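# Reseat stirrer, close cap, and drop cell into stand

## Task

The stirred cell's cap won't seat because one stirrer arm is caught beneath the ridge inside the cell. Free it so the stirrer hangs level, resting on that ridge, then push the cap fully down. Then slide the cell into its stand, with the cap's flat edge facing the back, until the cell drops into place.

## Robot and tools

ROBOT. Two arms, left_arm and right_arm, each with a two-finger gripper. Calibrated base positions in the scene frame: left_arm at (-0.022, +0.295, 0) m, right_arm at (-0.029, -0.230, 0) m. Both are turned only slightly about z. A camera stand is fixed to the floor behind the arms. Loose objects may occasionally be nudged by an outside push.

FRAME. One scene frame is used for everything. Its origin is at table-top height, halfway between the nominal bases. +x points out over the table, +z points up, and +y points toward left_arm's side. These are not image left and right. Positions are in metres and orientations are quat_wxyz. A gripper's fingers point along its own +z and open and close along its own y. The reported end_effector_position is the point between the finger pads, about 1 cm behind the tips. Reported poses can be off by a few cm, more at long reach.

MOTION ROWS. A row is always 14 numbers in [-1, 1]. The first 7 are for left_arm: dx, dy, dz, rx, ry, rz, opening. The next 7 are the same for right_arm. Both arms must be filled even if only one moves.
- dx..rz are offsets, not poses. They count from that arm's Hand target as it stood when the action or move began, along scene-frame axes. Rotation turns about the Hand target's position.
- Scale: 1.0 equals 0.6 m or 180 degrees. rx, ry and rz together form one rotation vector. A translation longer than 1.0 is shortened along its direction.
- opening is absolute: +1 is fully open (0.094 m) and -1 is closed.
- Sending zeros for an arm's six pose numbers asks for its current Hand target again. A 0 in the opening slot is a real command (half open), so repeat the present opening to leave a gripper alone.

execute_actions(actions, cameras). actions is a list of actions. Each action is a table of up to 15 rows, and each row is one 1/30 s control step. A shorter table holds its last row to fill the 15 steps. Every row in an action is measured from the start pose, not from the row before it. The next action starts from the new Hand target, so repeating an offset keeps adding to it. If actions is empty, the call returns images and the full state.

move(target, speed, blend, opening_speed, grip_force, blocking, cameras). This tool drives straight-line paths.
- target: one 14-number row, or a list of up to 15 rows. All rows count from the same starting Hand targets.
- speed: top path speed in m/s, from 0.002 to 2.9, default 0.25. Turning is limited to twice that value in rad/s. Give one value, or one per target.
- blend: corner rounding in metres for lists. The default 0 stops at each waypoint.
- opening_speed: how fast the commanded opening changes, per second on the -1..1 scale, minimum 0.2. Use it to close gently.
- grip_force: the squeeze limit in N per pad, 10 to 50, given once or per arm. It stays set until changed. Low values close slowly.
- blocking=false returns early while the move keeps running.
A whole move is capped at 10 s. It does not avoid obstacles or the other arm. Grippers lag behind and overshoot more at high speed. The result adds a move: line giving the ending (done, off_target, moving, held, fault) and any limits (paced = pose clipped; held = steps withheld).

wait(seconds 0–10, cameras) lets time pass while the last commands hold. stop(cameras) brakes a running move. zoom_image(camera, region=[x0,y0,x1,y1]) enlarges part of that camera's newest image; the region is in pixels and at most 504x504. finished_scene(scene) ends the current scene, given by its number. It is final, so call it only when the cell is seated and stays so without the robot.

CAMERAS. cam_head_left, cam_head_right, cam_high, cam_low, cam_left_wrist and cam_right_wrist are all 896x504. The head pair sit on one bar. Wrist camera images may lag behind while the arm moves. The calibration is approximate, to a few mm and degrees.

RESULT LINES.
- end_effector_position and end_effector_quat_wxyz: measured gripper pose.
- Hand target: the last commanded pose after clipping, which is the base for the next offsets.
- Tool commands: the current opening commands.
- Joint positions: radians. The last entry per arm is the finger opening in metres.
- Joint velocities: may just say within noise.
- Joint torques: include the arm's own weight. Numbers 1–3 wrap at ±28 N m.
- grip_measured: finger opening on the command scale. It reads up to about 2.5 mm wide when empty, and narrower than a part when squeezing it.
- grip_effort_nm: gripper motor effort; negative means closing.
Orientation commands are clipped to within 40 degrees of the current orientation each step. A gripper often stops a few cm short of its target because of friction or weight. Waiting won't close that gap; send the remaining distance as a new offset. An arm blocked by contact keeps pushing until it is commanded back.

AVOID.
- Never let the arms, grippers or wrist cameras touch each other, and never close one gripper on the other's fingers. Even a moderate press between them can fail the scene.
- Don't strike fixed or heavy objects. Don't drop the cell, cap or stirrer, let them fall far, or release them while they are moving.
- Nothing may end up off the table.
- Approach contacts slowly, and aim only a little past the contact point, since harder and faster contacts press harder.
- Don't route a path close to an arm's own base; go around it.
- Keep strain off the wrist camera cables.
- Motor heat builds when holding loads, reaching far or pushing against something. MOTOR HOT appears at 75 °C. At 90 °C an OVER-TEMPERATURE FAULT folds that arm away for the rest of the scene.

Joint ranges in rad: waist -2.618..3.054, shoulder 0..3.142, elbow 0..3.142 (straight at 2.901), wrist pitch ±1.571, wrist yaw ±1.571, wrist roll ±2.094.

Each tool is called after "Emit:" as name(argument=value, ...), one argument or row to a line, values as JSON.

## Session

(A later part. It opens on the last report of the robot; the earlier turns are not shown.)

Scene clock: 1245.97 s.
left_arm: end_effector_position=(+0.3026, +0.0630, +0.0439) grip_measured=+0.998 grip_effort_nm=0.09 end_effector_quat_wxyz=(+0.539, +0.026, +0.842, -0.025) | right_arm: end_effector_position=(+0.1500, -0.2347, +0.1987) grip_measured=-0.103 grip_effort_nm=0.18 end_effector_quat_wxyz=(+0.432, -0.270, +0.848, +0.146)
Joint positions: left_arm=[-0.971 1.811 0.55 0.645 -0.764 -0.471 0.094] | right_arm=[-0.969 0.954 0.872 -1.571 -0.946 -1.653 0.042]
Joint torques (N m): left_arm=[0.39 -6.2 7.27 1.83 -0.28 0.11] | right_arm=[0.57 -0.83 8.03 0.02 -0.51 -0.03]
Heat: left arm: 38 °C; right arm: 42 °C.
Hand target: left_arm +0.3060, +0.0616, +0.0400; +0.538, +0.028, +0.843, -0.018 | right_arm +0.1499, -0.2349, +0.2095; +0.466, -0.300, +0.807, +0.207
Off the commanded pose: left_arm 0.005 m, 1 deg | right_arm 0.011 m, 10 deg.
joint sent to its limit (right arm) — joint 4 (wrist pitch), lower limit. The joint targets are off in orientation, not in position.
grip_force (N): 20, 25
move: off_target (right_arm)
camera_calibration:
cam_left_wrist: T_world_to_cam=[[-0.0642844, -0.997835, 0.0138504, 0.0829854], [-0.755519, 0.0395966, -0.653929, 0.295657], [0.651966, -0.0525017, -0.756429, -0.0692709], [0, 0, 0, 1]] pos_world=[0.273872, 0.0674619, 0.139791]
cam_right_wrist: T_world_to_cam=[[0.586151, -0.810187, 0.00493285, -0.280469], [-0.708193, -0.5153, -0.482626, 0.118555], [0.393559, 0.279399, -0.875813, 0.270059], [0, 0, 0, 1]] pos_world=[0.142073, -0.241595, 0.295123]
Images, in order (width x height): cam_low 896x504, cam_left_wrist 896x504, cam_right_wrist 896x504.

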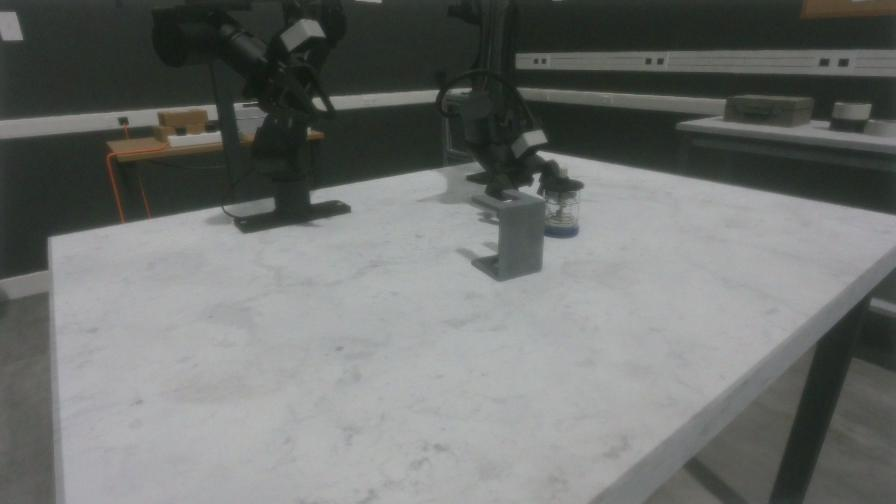

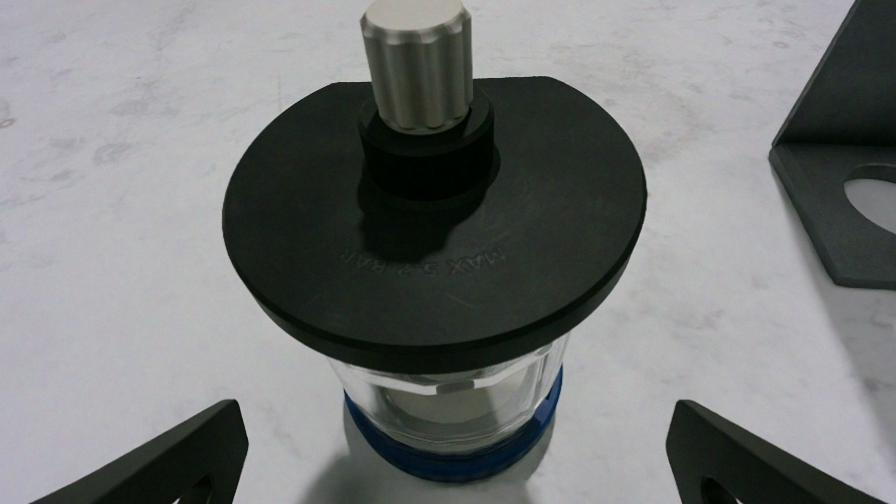

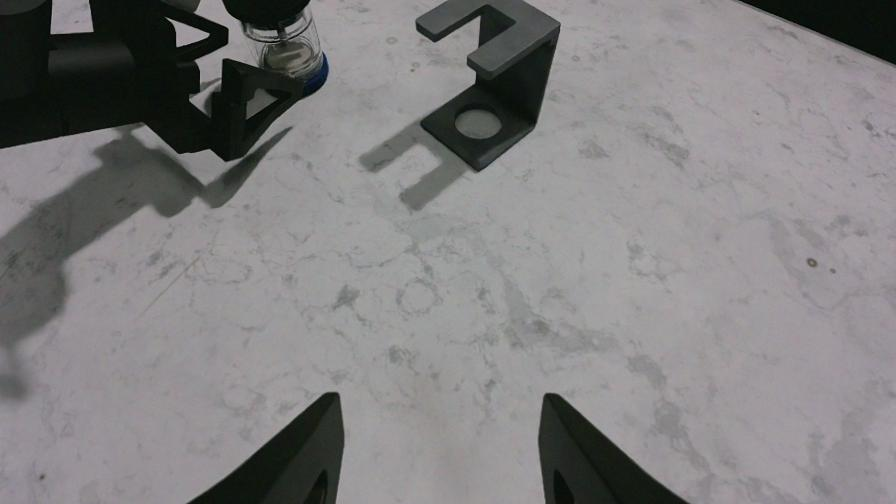

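Emit:
move(
  target=[0.060,-0.004,-0.006,0,0,0,1,0,0,0,0,0,0,-0.1],
  speed=0.05,
  cameras=["cam_low","cam_right_wrist","cam_left_wrist"],
)

Emit:
zoom_image(
  camera="cam_low",
  region=[430, 70, 630, 280],
)

Emit:
zoom_image(
  camera="cam_right_wrist",
  region=[0, 0, 600, 220],
)

Scene clock: 1258.87 s.
left_arm: end_effector_position=(+0.3384, +0.0606, +0.0416) grip_measured=+0.998 grip_effort_nm=0.08 end_effector_quat_wxyz=(+0.540, +0.025, +0.841, -0.024) | right_arm: end_effector_position=(+0.1500, -0.2347, +0.1987) grip_measured=-0.103 grip_effort_nm=0.18 end_effector_quat_wxyz=(+0.432, -0.270, +0.848, +0.146)
Joint positions: left_arm=[-0.879 1.895 0.64 0.685 -0.69 -0.402 0.094] | right_arm=[-0.969 0.954 0.872 -1.571 -0.946 -1.653 0.042]
Joint torques (N m): left_arm=[0.4 -6.99 7.47 1.94 -0.23 0.04] | right_arm=[0.46 -0.9 8.12 0.07 -0.5 -0.04]
Heat: left arm: 38 °C; right arm: 42 °C.
Hand target: left_arm +0.3420, +0.0593, +0.0363; +0.537, +0.028, +0.843, -0.018 | right_arm +0.1499, -0.2349, +0.2095; +0.466, -0.300, +0.807, +0.207
Off the commanded pose: left_arm 0.006 m, 1 deg | right_arm 0.011 m, 10 deg.
joint sent to its limit (right arm) — joint 4 (wrist pitch), lower limit. The joint targets are off in orientation, not in position.
grip_force (N): 20, 25
move: off_target (right_arm)
camera_calibration:
cam_left_wrist: T_world_to_cam=[[-0.062711, -0.997943, 0.013273, 0.0824089], [-0.754441, 0.0386945, -0.655226, 0.321048], [0.653365, -0.0511036, -0.755316, -0.0950258], [0, 0, 0, 1]] pos_world=[0.309467, 0.0649604, 0.137491]
cam_right_wrist: T_world_to_cam=[[0.586151, -0.810187, 0.00493285, -0.280469], [-0.708193, -0.5153, -0.482626, 0.118555], [0.393559, 0.279399, -0.875813, 0.270059], [0, 0, 0, 1]] pos_world=[0.142073, -0.241595, 0.295123]
Images, in order (width x height): cam_low 896x504, cam_left_wrist 896x504, cam_right_wrist 896x504.

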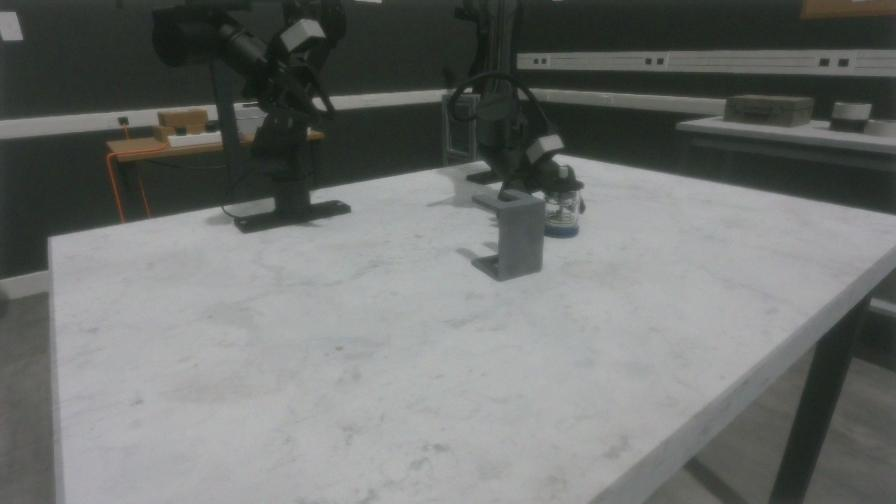

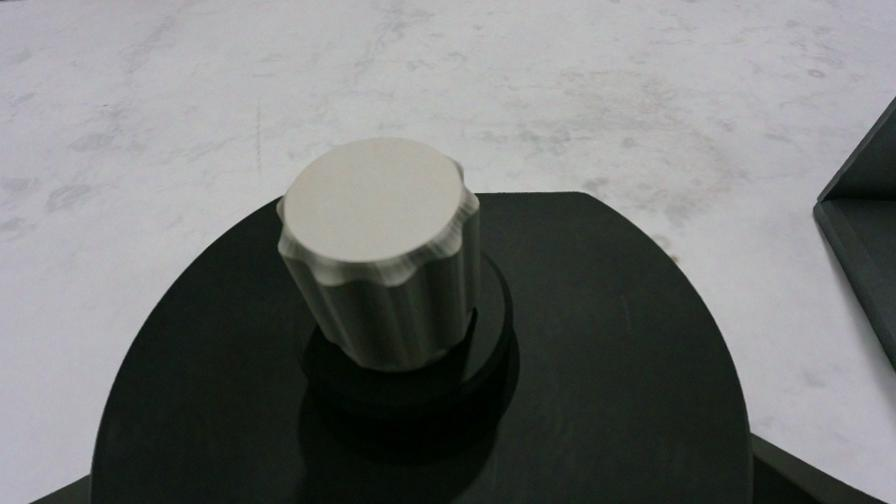

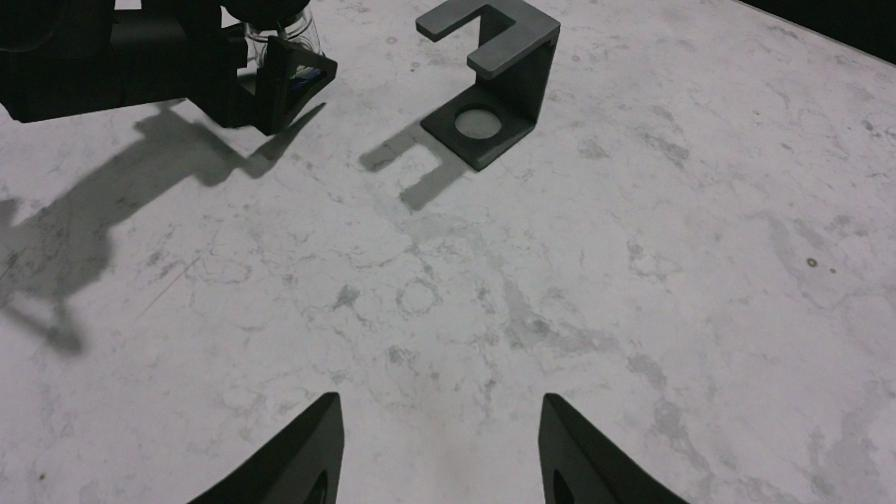

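Scaled by 2.400 from the camera's 896x504 image, which has a finer 1280x720 frame.

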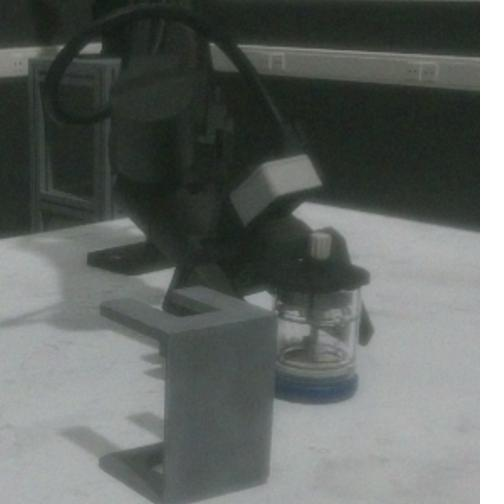

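Region (0, 0, 600, 220) is 600x220 pixels. A region can be at most 504 by 504 pixels.

Emit:
move(
  target=[0,0,0,0,0,0,0.1,0,0,0,0,0,0,-0.1],
  grip_force=[30,25],
  opening_speed=0.4,
  cameras=["cam_low","cam_right_wrist","cam_left_wrist"],
)

Emit:
zoom_image(
  camera="cam_low",
  region=[430, 70, 630, 280],
)

Emit:
zoom_image(
  camera="cam_right_wrist",
  region=[150, 0, 600, 220],
)

Scene clock: 1271.40 s.
left_arm: end_effector_position=(+0.3387, +0.0609, +0.0418) grip_measured=+0.264 grip_effort_nm=-0.67 end_effector_quat_wxyz=(+0.540, +0.025, +0.841, -0.024) | right_arm: end_effector_position=(+0.1500, -0.2347, +0.1987) grip_measured=-0.103 grip_effort_nm=0.19 end_effector_quat_wxyz=(+0.432, -0.270, +0.848, +0.146)
Joint positions: left_arm=[-0.878 1.895 0.64 0.686 -0.69 -0.401 0.059] | right_arm=[-0.969 0.954 0.872 -1.571 -0.946 -1.653 0.042]
Joint torques (N m): left_arm=[0.28 -7.04 7.46 1.94 -0.23 0.07] | right_arm=[0.38 -0.84 8.03 0.03 -0.53 -0.05]
Heat: left arm: 39 °C; right arm: 41 °C.
Hand target: left_arm +0.3420, +0.0593, +0.0364; +0.538, +0.028, +0.843, -0.018 | right_arm +0.1499, -0.2349, +0.2095; +0.466, -0.300, +0.807, +0.207
Off the commanded pose: left_arm 0.007 m, 1 deg | right_arm 0.011 m, 10 deg.
joint sent to its limit (right arm) — joint 4 (wrist pitch), lower limit. The joint targets are off in orientation, not in position.
grip_force (N): 30, 25
move: off_target (right_arm)
camera_calibration:
cam_left_wrist: T_world_to_cam=[[-0.0619304, -0.997991, 0.0133781, 0.0824725], [-0.753886, 0.03799, -0.655906, 0.321294], [0.65408, -0.0507061, -0.754724, -0.0954586], [0, 0, 0, 1]] pos_world=[0.309764, 0.0652605, 0.13759]
cam_right_wrist: T_world_to_cam=[[0.586151, -0.810187, 0.00493285, -0.280469], [-0.708193, -0.5153, -0.482626, 0.118555], [0.393559, 0.279399, -0.875813, 0.270059], [0, 0, 0, 1]] pos_world=[0.142073, -0.241595, 0.295123]
Images, in order (width x height): cam_low 896x504, cam_left_wrist 896x504, cam_right_wrist 896x504.

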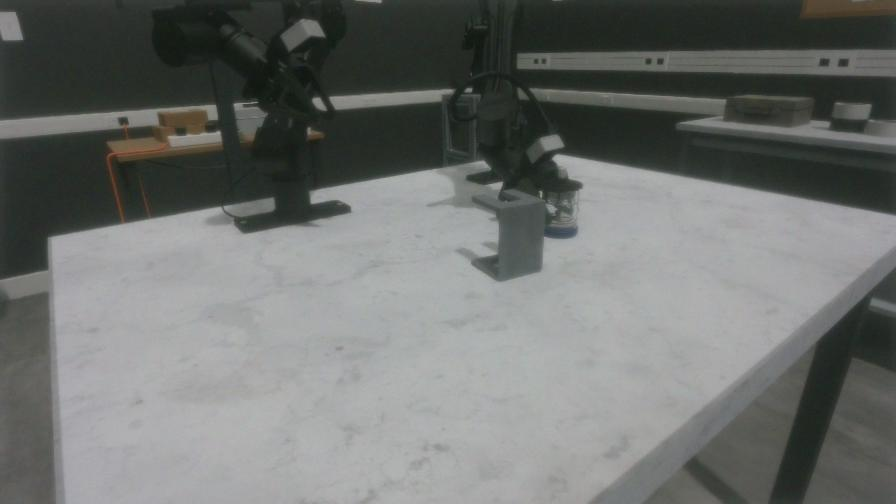

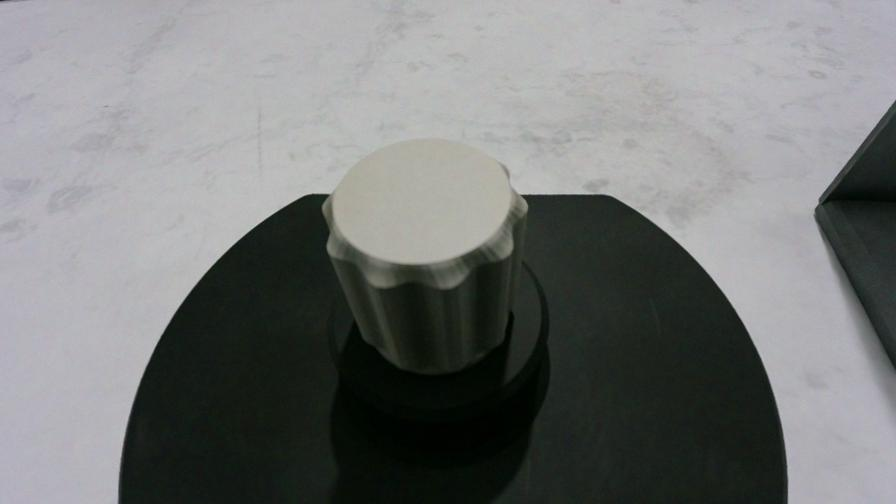

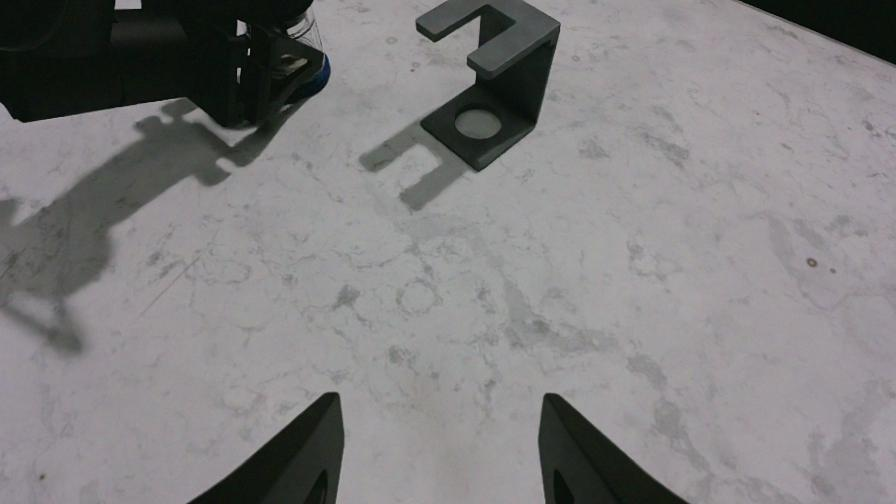

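Scaled by 2.400 from the camera's 896x504 image, which has a finer 1280x720 frame.

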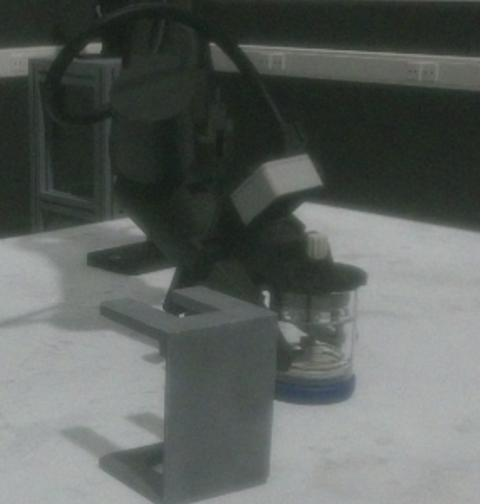

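Scaled by 1.120 from the camera's 896x504 image, which has a finer 1280x720 frame.

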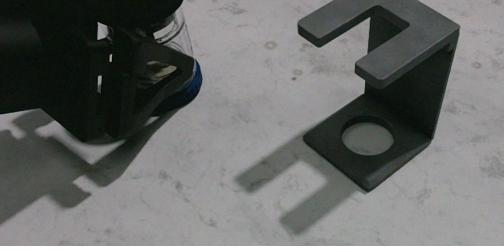

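Emit:
move(
  target=[
    [0,0,0.03,0,0,0,0.1,0,0,0,0,0,0,-0.1],
    [-0.117,0.01,0.03,0,0,0,0.1,0,0,0,0,0,0,-0.1],
    [-0.117,-0.27,0.03,0,0,0,0.1,0,0,0,0,0,0,-0.1],
  ],
  speed=0.08,
  blend=[0,0.02,0],
  cameras=["cam_low","cam_right_wrist","cam_left_wrist","cam_head_left"],
)

Emit:
zoom_image(
  camera="cam_low",
  region=[430, 70, 630, 280],
)

Emit:
zoom_image(
  camera="cam_right_wrist",
  region=[200, 0, 600, 220],
)

Scene clock: 1289.13 s.
left_arm: end_effector_position=(+0.2672, -0.1009, +0.0507) grip_measured=+0.264 grip_effort_nm=-0.67 end_effector_quat_wxyz=(+0.521, +0.044, +0.852, -0.028) | right_arm: end_effector_position=(+0.1500, -0.2347, +0.1987) grip_measured=-0.103 grip_effort_nm=0.18 end_effector_quat_wxyz=(+0.432, -0.270, +0.848, +0.146)
Joint positions: left_arm=[-1.274 2.121 1.212 0.021 -0.942 -0.783 0.059] | right_arm=[-0.969 0.954 0.872 -1.571 -0.946 -1.653 0.042]
Joint torques (N m): left_arm=[-0.38 -10.61 9.98 1.51 -1.02 -0.16] | right_arm=[0.49 -0.92 8.1 0.02 -0.45 -0.07]
Heat: left arm: 39 °C; right arm: 40 °C.
Hand target: left_arm +0.2717, -0.1027, +0.0542; +0.537, +0.029, +0.843, -0.018 | right_arm +0.1499, -0.2349, +0.2095; +0.466, -0.300, +0.807, +0.207
Off the commanded pose: left_arm 0.006 m, 3 deg | right_arm 0.011 m, 10 deg.
joint sent to its limit (right arm) — joint 4 (wrist pitch), lower limit. The joint targets are off in orientation, not in position.
grip_force (N): 30, 25
move: off_target (left_arm, right_arm)
camera_calibration:
cam_left_wrist: T_world_to_cam=[[-0.0981373, -0.995172, 0.00156525, -0.0730079], [-0.779929, 0.0759343, -0.621245, 0.288479], [0.618127, -0.0621881, -0.783615, -0.0402173], [0, 0, 0, 1]] pos_world=[0.242688, -0.0970618, 0.147816]
cam_right_wrist: T_world_to_cam=[[0.586151, -0.810187, 0.00493285, -0.280469], [-0.708193, -0.5153, -0.482626, 0.118555], [0.393559, 0.279399, -0.875813, 0.270059], [0, 0, 0, 1]] pos_world=[0.142073, -0.241595, 0.295123]
Images, in order (width x height): cam_head_left 896x504, cam_low 896x504, cam_left_wrist 896x504, cam_right_wrist 896x504.

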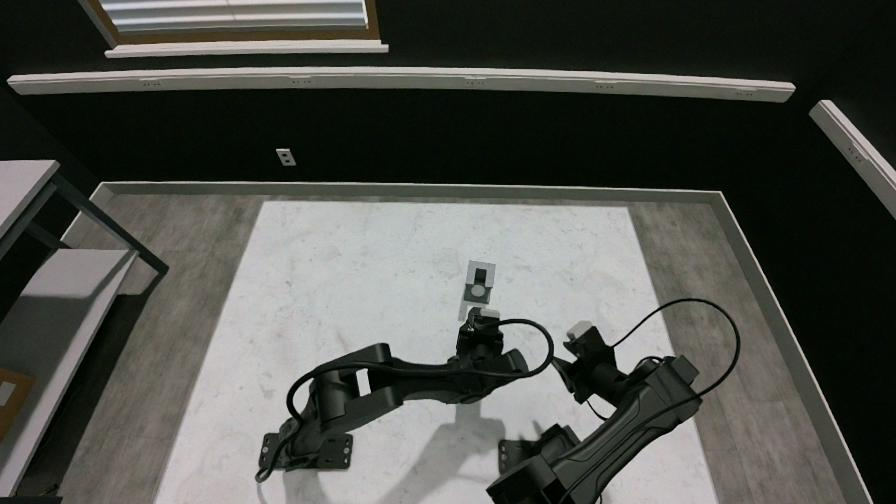

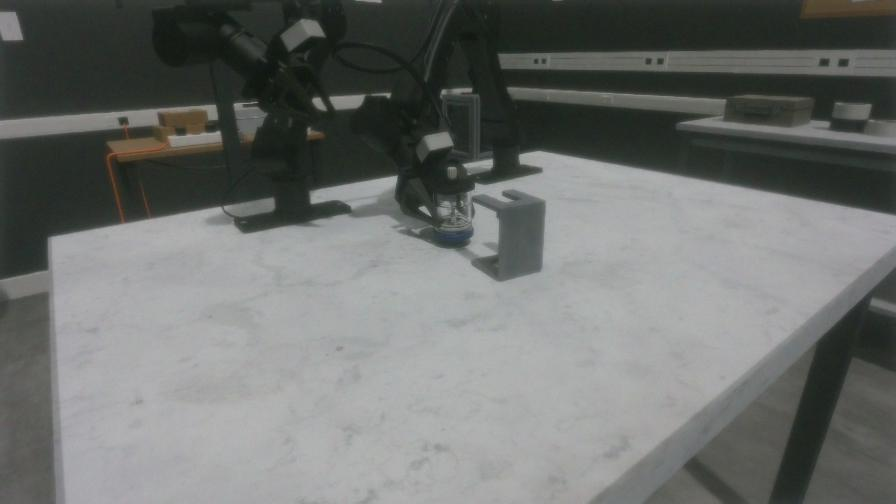

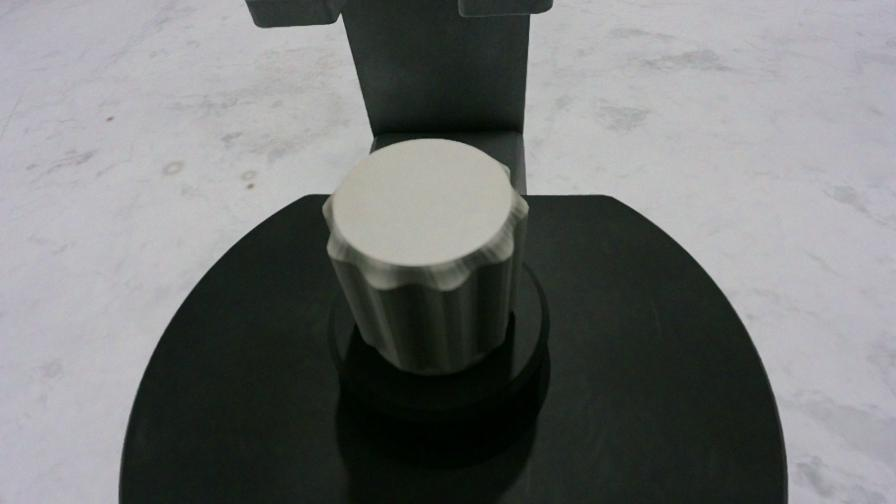

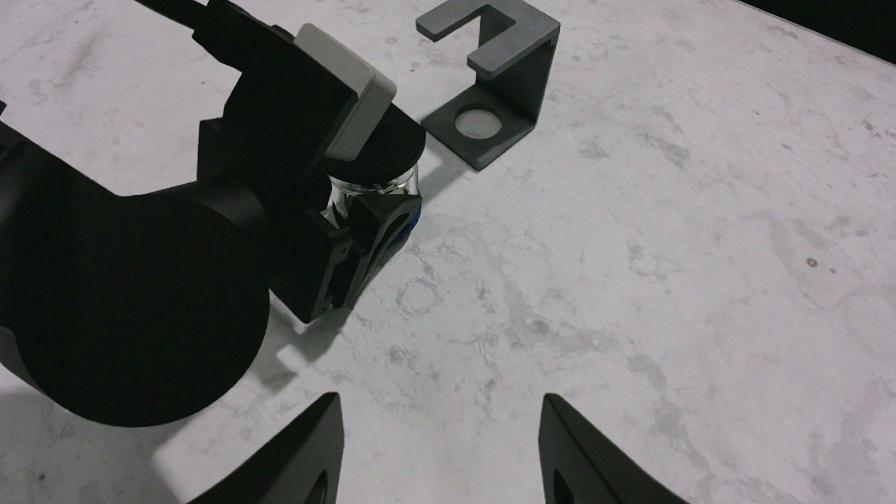

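Scaled by 2.400 from the camera's 896x504 image, which has a finer 1280x720 frame.

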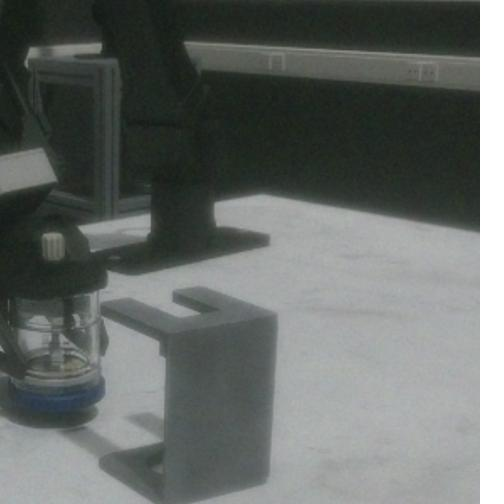

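Scaled by 1.260 from the camera's 896x504 image, which has a finer 1280x720 frame.

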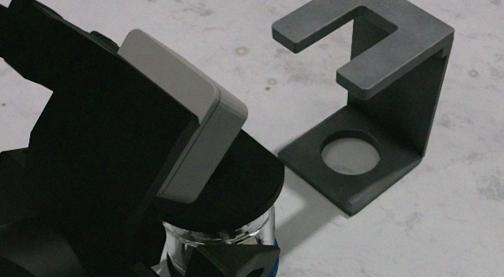

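Emit:
move(
  target=[0.055,0.007,0.003,0,0,0.01,0.1,0,0,0,0,0,0,-0.1],
  speed=0.08,
  cameras=["cam_low","cam_right_wrist","cam_left_wrist","cam_head_left"],
)

Emit:
zoom_image(
  camera="cam_low",
  region=[430, 130, 570, 290],
)

Emit:
zoom_image(
  camera="cam_right_wrist",
  region=[200, 0, 600, 220],
)

Emit:
zoom_image(
  camera="cam_head_left",
  region=[430, 240, 530, 360],
)

Scene clock: 1315.67 s.
left_arm: end_effector_position=(+0.2988, -0.0938, +0.0525) grip_measured=+0.264 grip_effort_nm=-0.67 end_effector_quat_wxyz=(+0.522, +0.025, +0.852, -0.013) | right_arm: end_effector_position=(+0.1500, -0.2347, +0.1987) grip_measured=-0.103 grip_effort_nm=0.18 end_effector_quat_wxyz=(+0.432, -0.270, +0.848, +0.146)
Joint positions: left_arm=[-1.204 2.152 1.267 0.021 -0.931 -0.75 0.059] | right_arm=[-0.969 0.954 0.872 -1.571 -0.946 -1.653 0.042]
Joint torques (N m): left_arm=[-0.14 -11.03 10.04 1.75 -0.86 0.06] | right_arm=[0.47 -0.91 8.1 0.04 -0.5 -0.03]
Heat: left arm: 41 °C; right arm: 40 °C.
Hand target: left_arm +0.3047, -0.0986, +0.0561; +0.538, +0.015, +0.843, -0.010 | right_arm +0.1499, -0.2349, +0.2095; +0.466, -0.300, +0.807, +0.207
Off the commanded pose: left_arm 0.008 m, 2 deg | right_arm 0.011 m, 10 deg.
joint sent to its limit (right arm) — joint 4 (wrist pitch), lower limit. The joint targets are off in orientation, not in position.
grip_force (N): 30, 25
move: off_target (right_arm)
camera_calibration:
cam_left_wrist: T_world_to_cam=[[-0.0504508, -0.99872, -0.00350448, -0.0772316], [-0.780947, 0.0416368, -0.623207, 0.310777], [0.622556, -0.0287045, -0.782049, -0.0561203], [0, 0, 0, 1]] pos_world=[0.273742, -0.0916834, 0.149519]
cam_right_wrist: T_world_to_cam=[[0.586151, -0.810187, 0.00493285, -0.280469], [-0.708193, -0.5153, -0.482626, 0.118555], [0.393559, 0.279399, -0.875813, 0.270059], [0, 0, 0, 1]] pos_world=[0.142073, -0.241595, 0.295123]
Images, in order (width x height): cam_head_left 896x504, cam_low 896x504, cam_left_wrist 896x504, cam_right_wrist 896x504.

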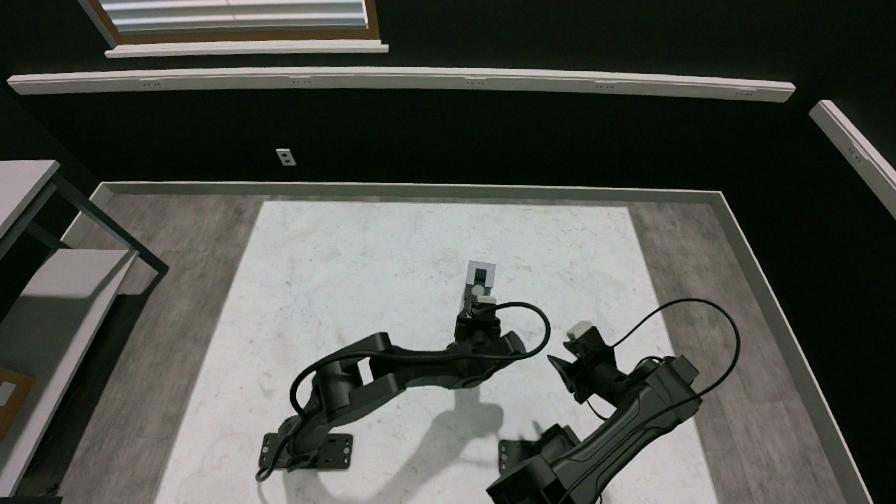

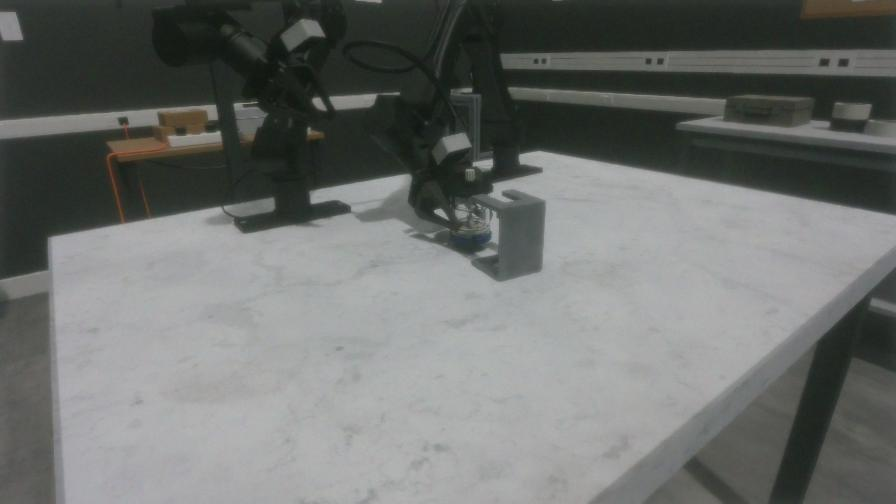

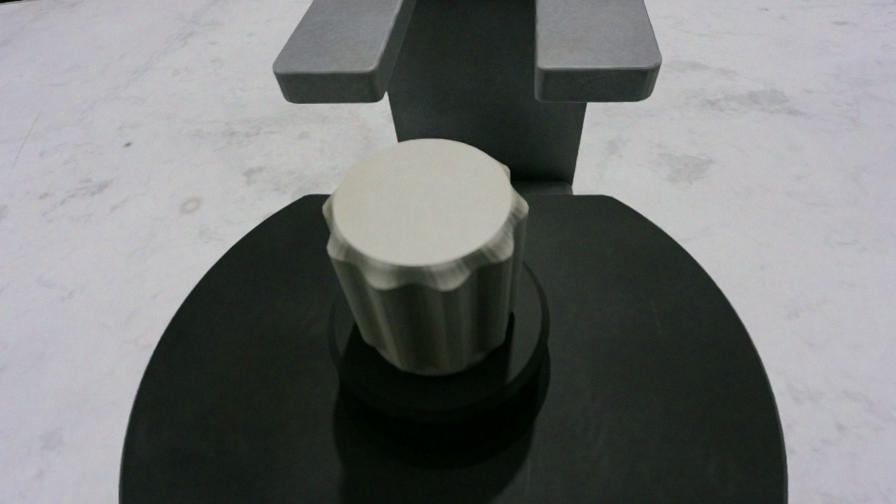

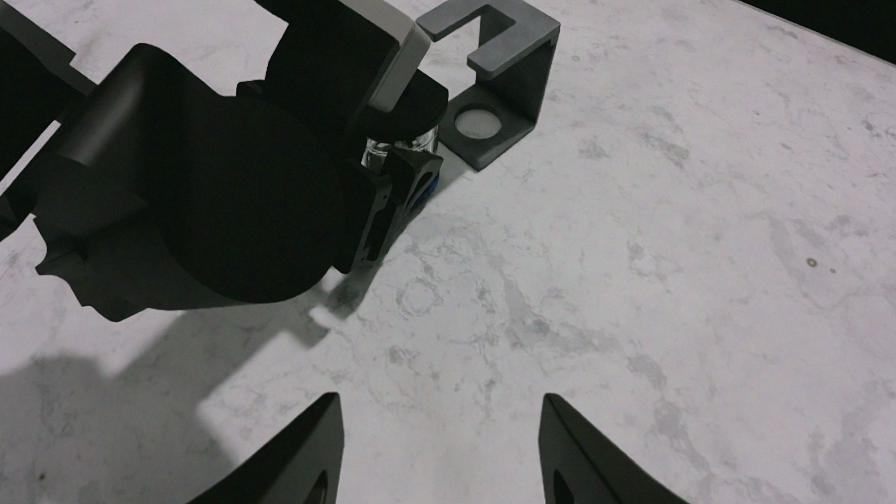

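Scaled by 3.150 from the camera's 896x504 image, which has a finer 1280x720 frame.

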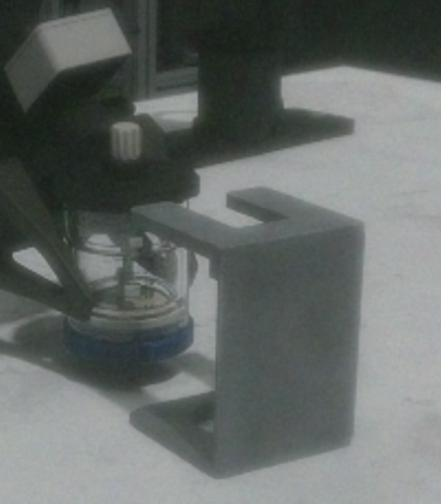

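Scaled by 1.260 from the camera's 896x504 image, which has a finer 1280x720 frame.

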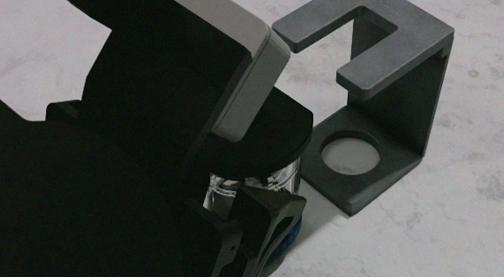

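Scaled by 4.200 from the camera's 896x504 image, which has a finer 1280x720 frame.

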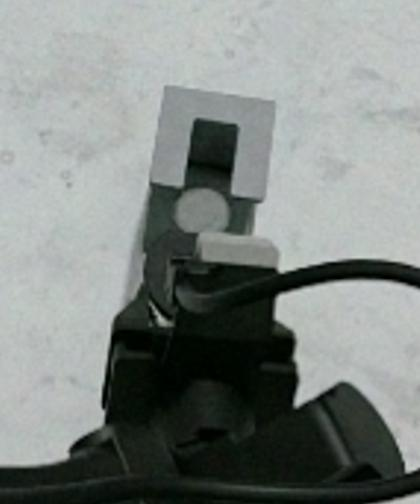

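Emit:
move(
  target=[0.033,-0.01,-0.003,0,0,0,0.1,0,0,0,0,0,0,-0.1],
  speed=0.06,
  cameras=["cam_low","cam_right_wrist","cam_left_wrist"],
)

Emit:
zoom_image(
  camera="cam_low",
  region=[430, 130, 570, 290],
)

Emit:
zoom_image(
  camera="cam_right_wrist",
  region=[300, 0, 600, 200],
)

Scene clock: 1357.10 s.
left_arm: end_effector_position=(+0.3169, -0.1004, +0.0507) grip_measured=+0.264 grip_effort_nm=-0.67 end_effector_quat_wxyz=(+0.522, +0.027, +0.852, -0.012) | right_arm: end_effector_position=(+0.1500, -0.2347, +0.1987) grip_measured=-0.103 grip_effort_nm=0.18 end_effector_quat_wxyz=(+0.432, -0.270, +0.848, +0.146)
Joint positions: left_arm=[-1.17 2.194 1.325 0.038 -0.908 -0.704 0.059] | right_arm=[-0.969 0.954 0.872 -1.571 -0.946 -1.653 0.042]
Joint torques (N m): left_arm=[0.18 -11.44 10.22 1.85 -0.82 0.05] | right_arm=[0.44 -0.87 8.18 0.05 -0.49 -0.07]
Heat: left arm: 41 °C; right arm: 40 °C.
Hand target: left_arm +0.3245, -0.1045, +0.0543; +0.538, +0.015, +0.843, -0.010 | right_arm +0.1499, -0.2349, +0.2095; +0.466, -0.300, +0.807, +0.207
Off the commanded pose: left_arm 0.009 m, 2 deg | right_arm 0.011 m, 10 deg.
joint sent to its limit (right arm) — joint 4 (wrist pitch), lower limit. The joint targets are off in orientation, not in position.
grip_force (N): 30, 25
move: off_target (right_arm)
camera_calibration:
cam_left_wrist: T_world_to_cam=[[-0.0529647, -0.998568, -0.00754414, -0.0817731], [-0.781049, 0.0461323, -0.622764, 0.324563], [0.62222, -0.0270922, -0.782374, -0.0687481], [0, 0, 0, 1]] pos_world=[0.291945, -0.0984914, 0.147722]
cam_right_wrist: T_world_to_cam=[[0.586151, -0.810187, 0.00493285, -0.280469], [-0.708193, -0.5153, -0.482626, 0.118555], [0.393559, 0.279399, -0.875813, 0.270059], [0, 0, 0, 1]] pos_world=[0.142073, -0.241595, 0.295123]
Images, in order (width x height): cam_low 896x504, cam_left_wrist 896x504, cam_right_wrist 896x504.

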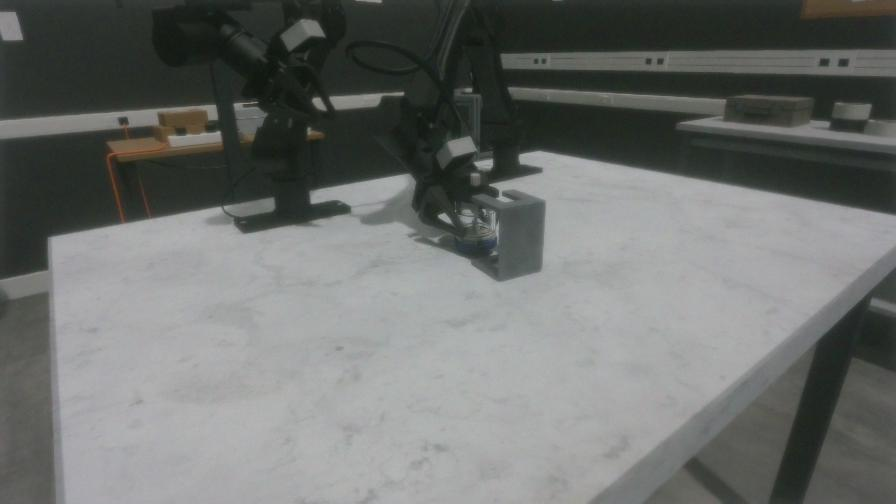

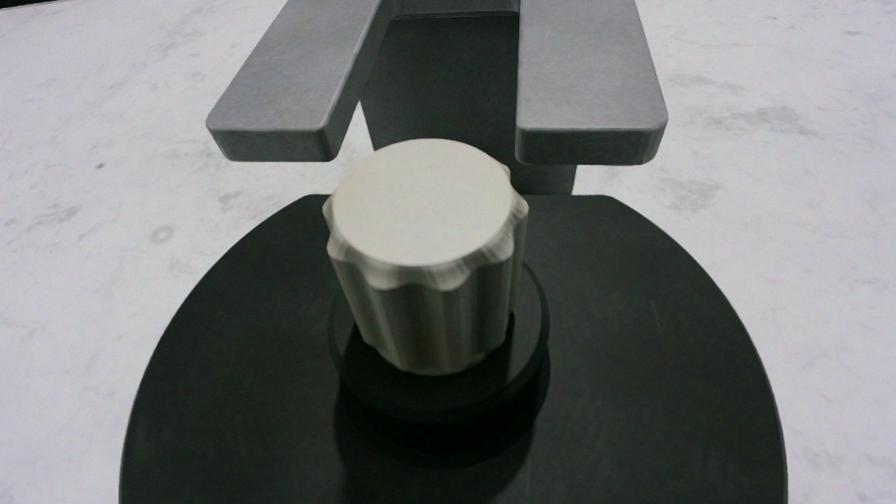

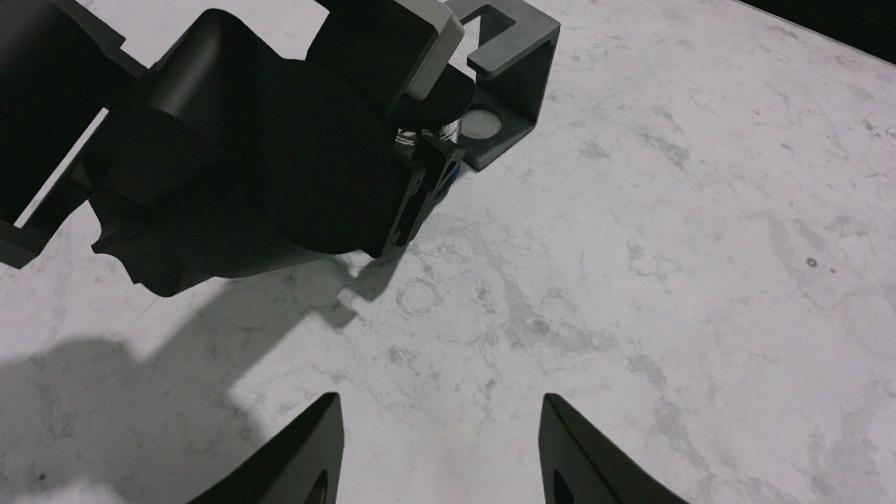

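Scaled by 3.150 from the camera's 896x504 image, which has a finer 1280x720 frame.

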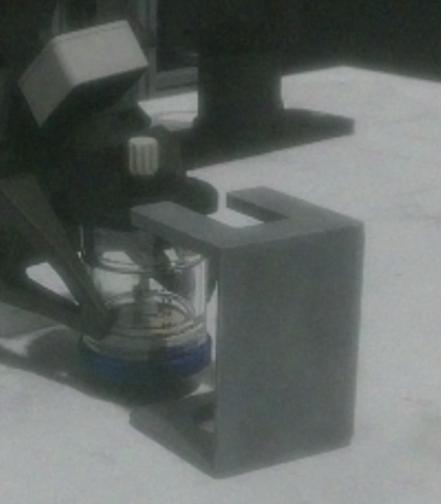

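Scaled by 1.680 from the camera's 896x504 image, which has a finer 1280x720 frame.

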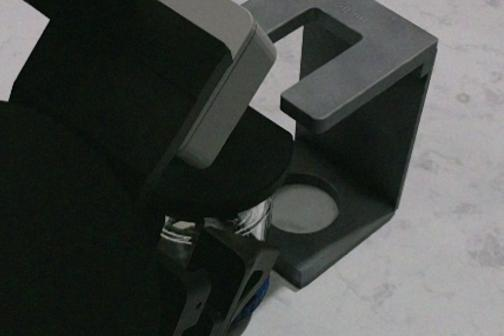

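Emit:
zoom_image(
  camera="cam_right_wrist",
  region=[420, 60, 560, 190],
)

Emit:
zoom_image(
  camera="cam_low",
  region=[450, 170, 530, 260],
)

Emit:
zoom_image(
  camera="cam_low",
  region=[460, 220, 530, 290],
)

Scaled by 3.600 from the camera's 896x504 image, which has a finer 1280x720 frame.

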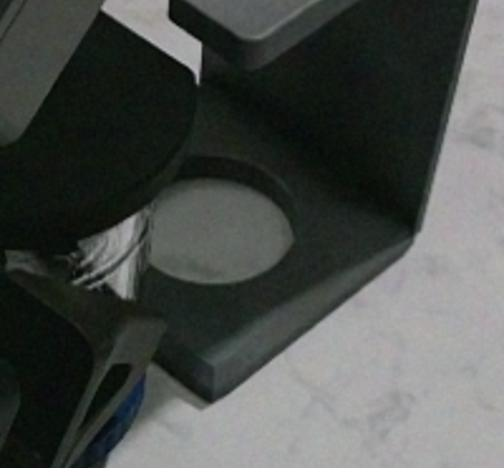

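Scaled by 5.600 from the camera's 896x504 image, which has a finer 1280x720 frame.

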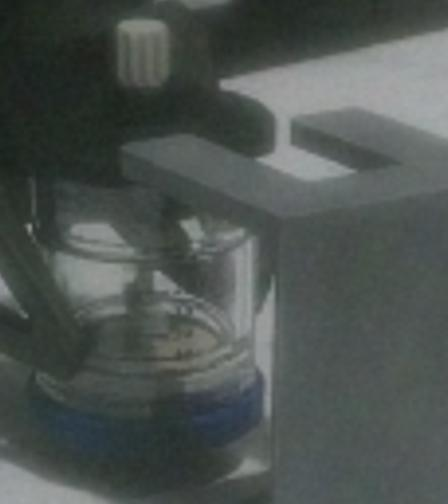

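Scaled by 7.200 from the camera's 896x504 image, which has a finer 1280x720 frame.

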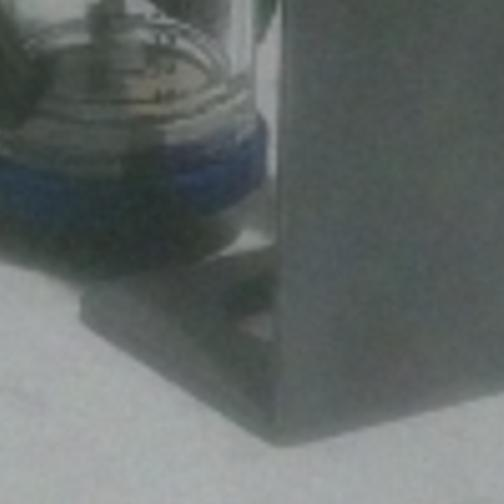

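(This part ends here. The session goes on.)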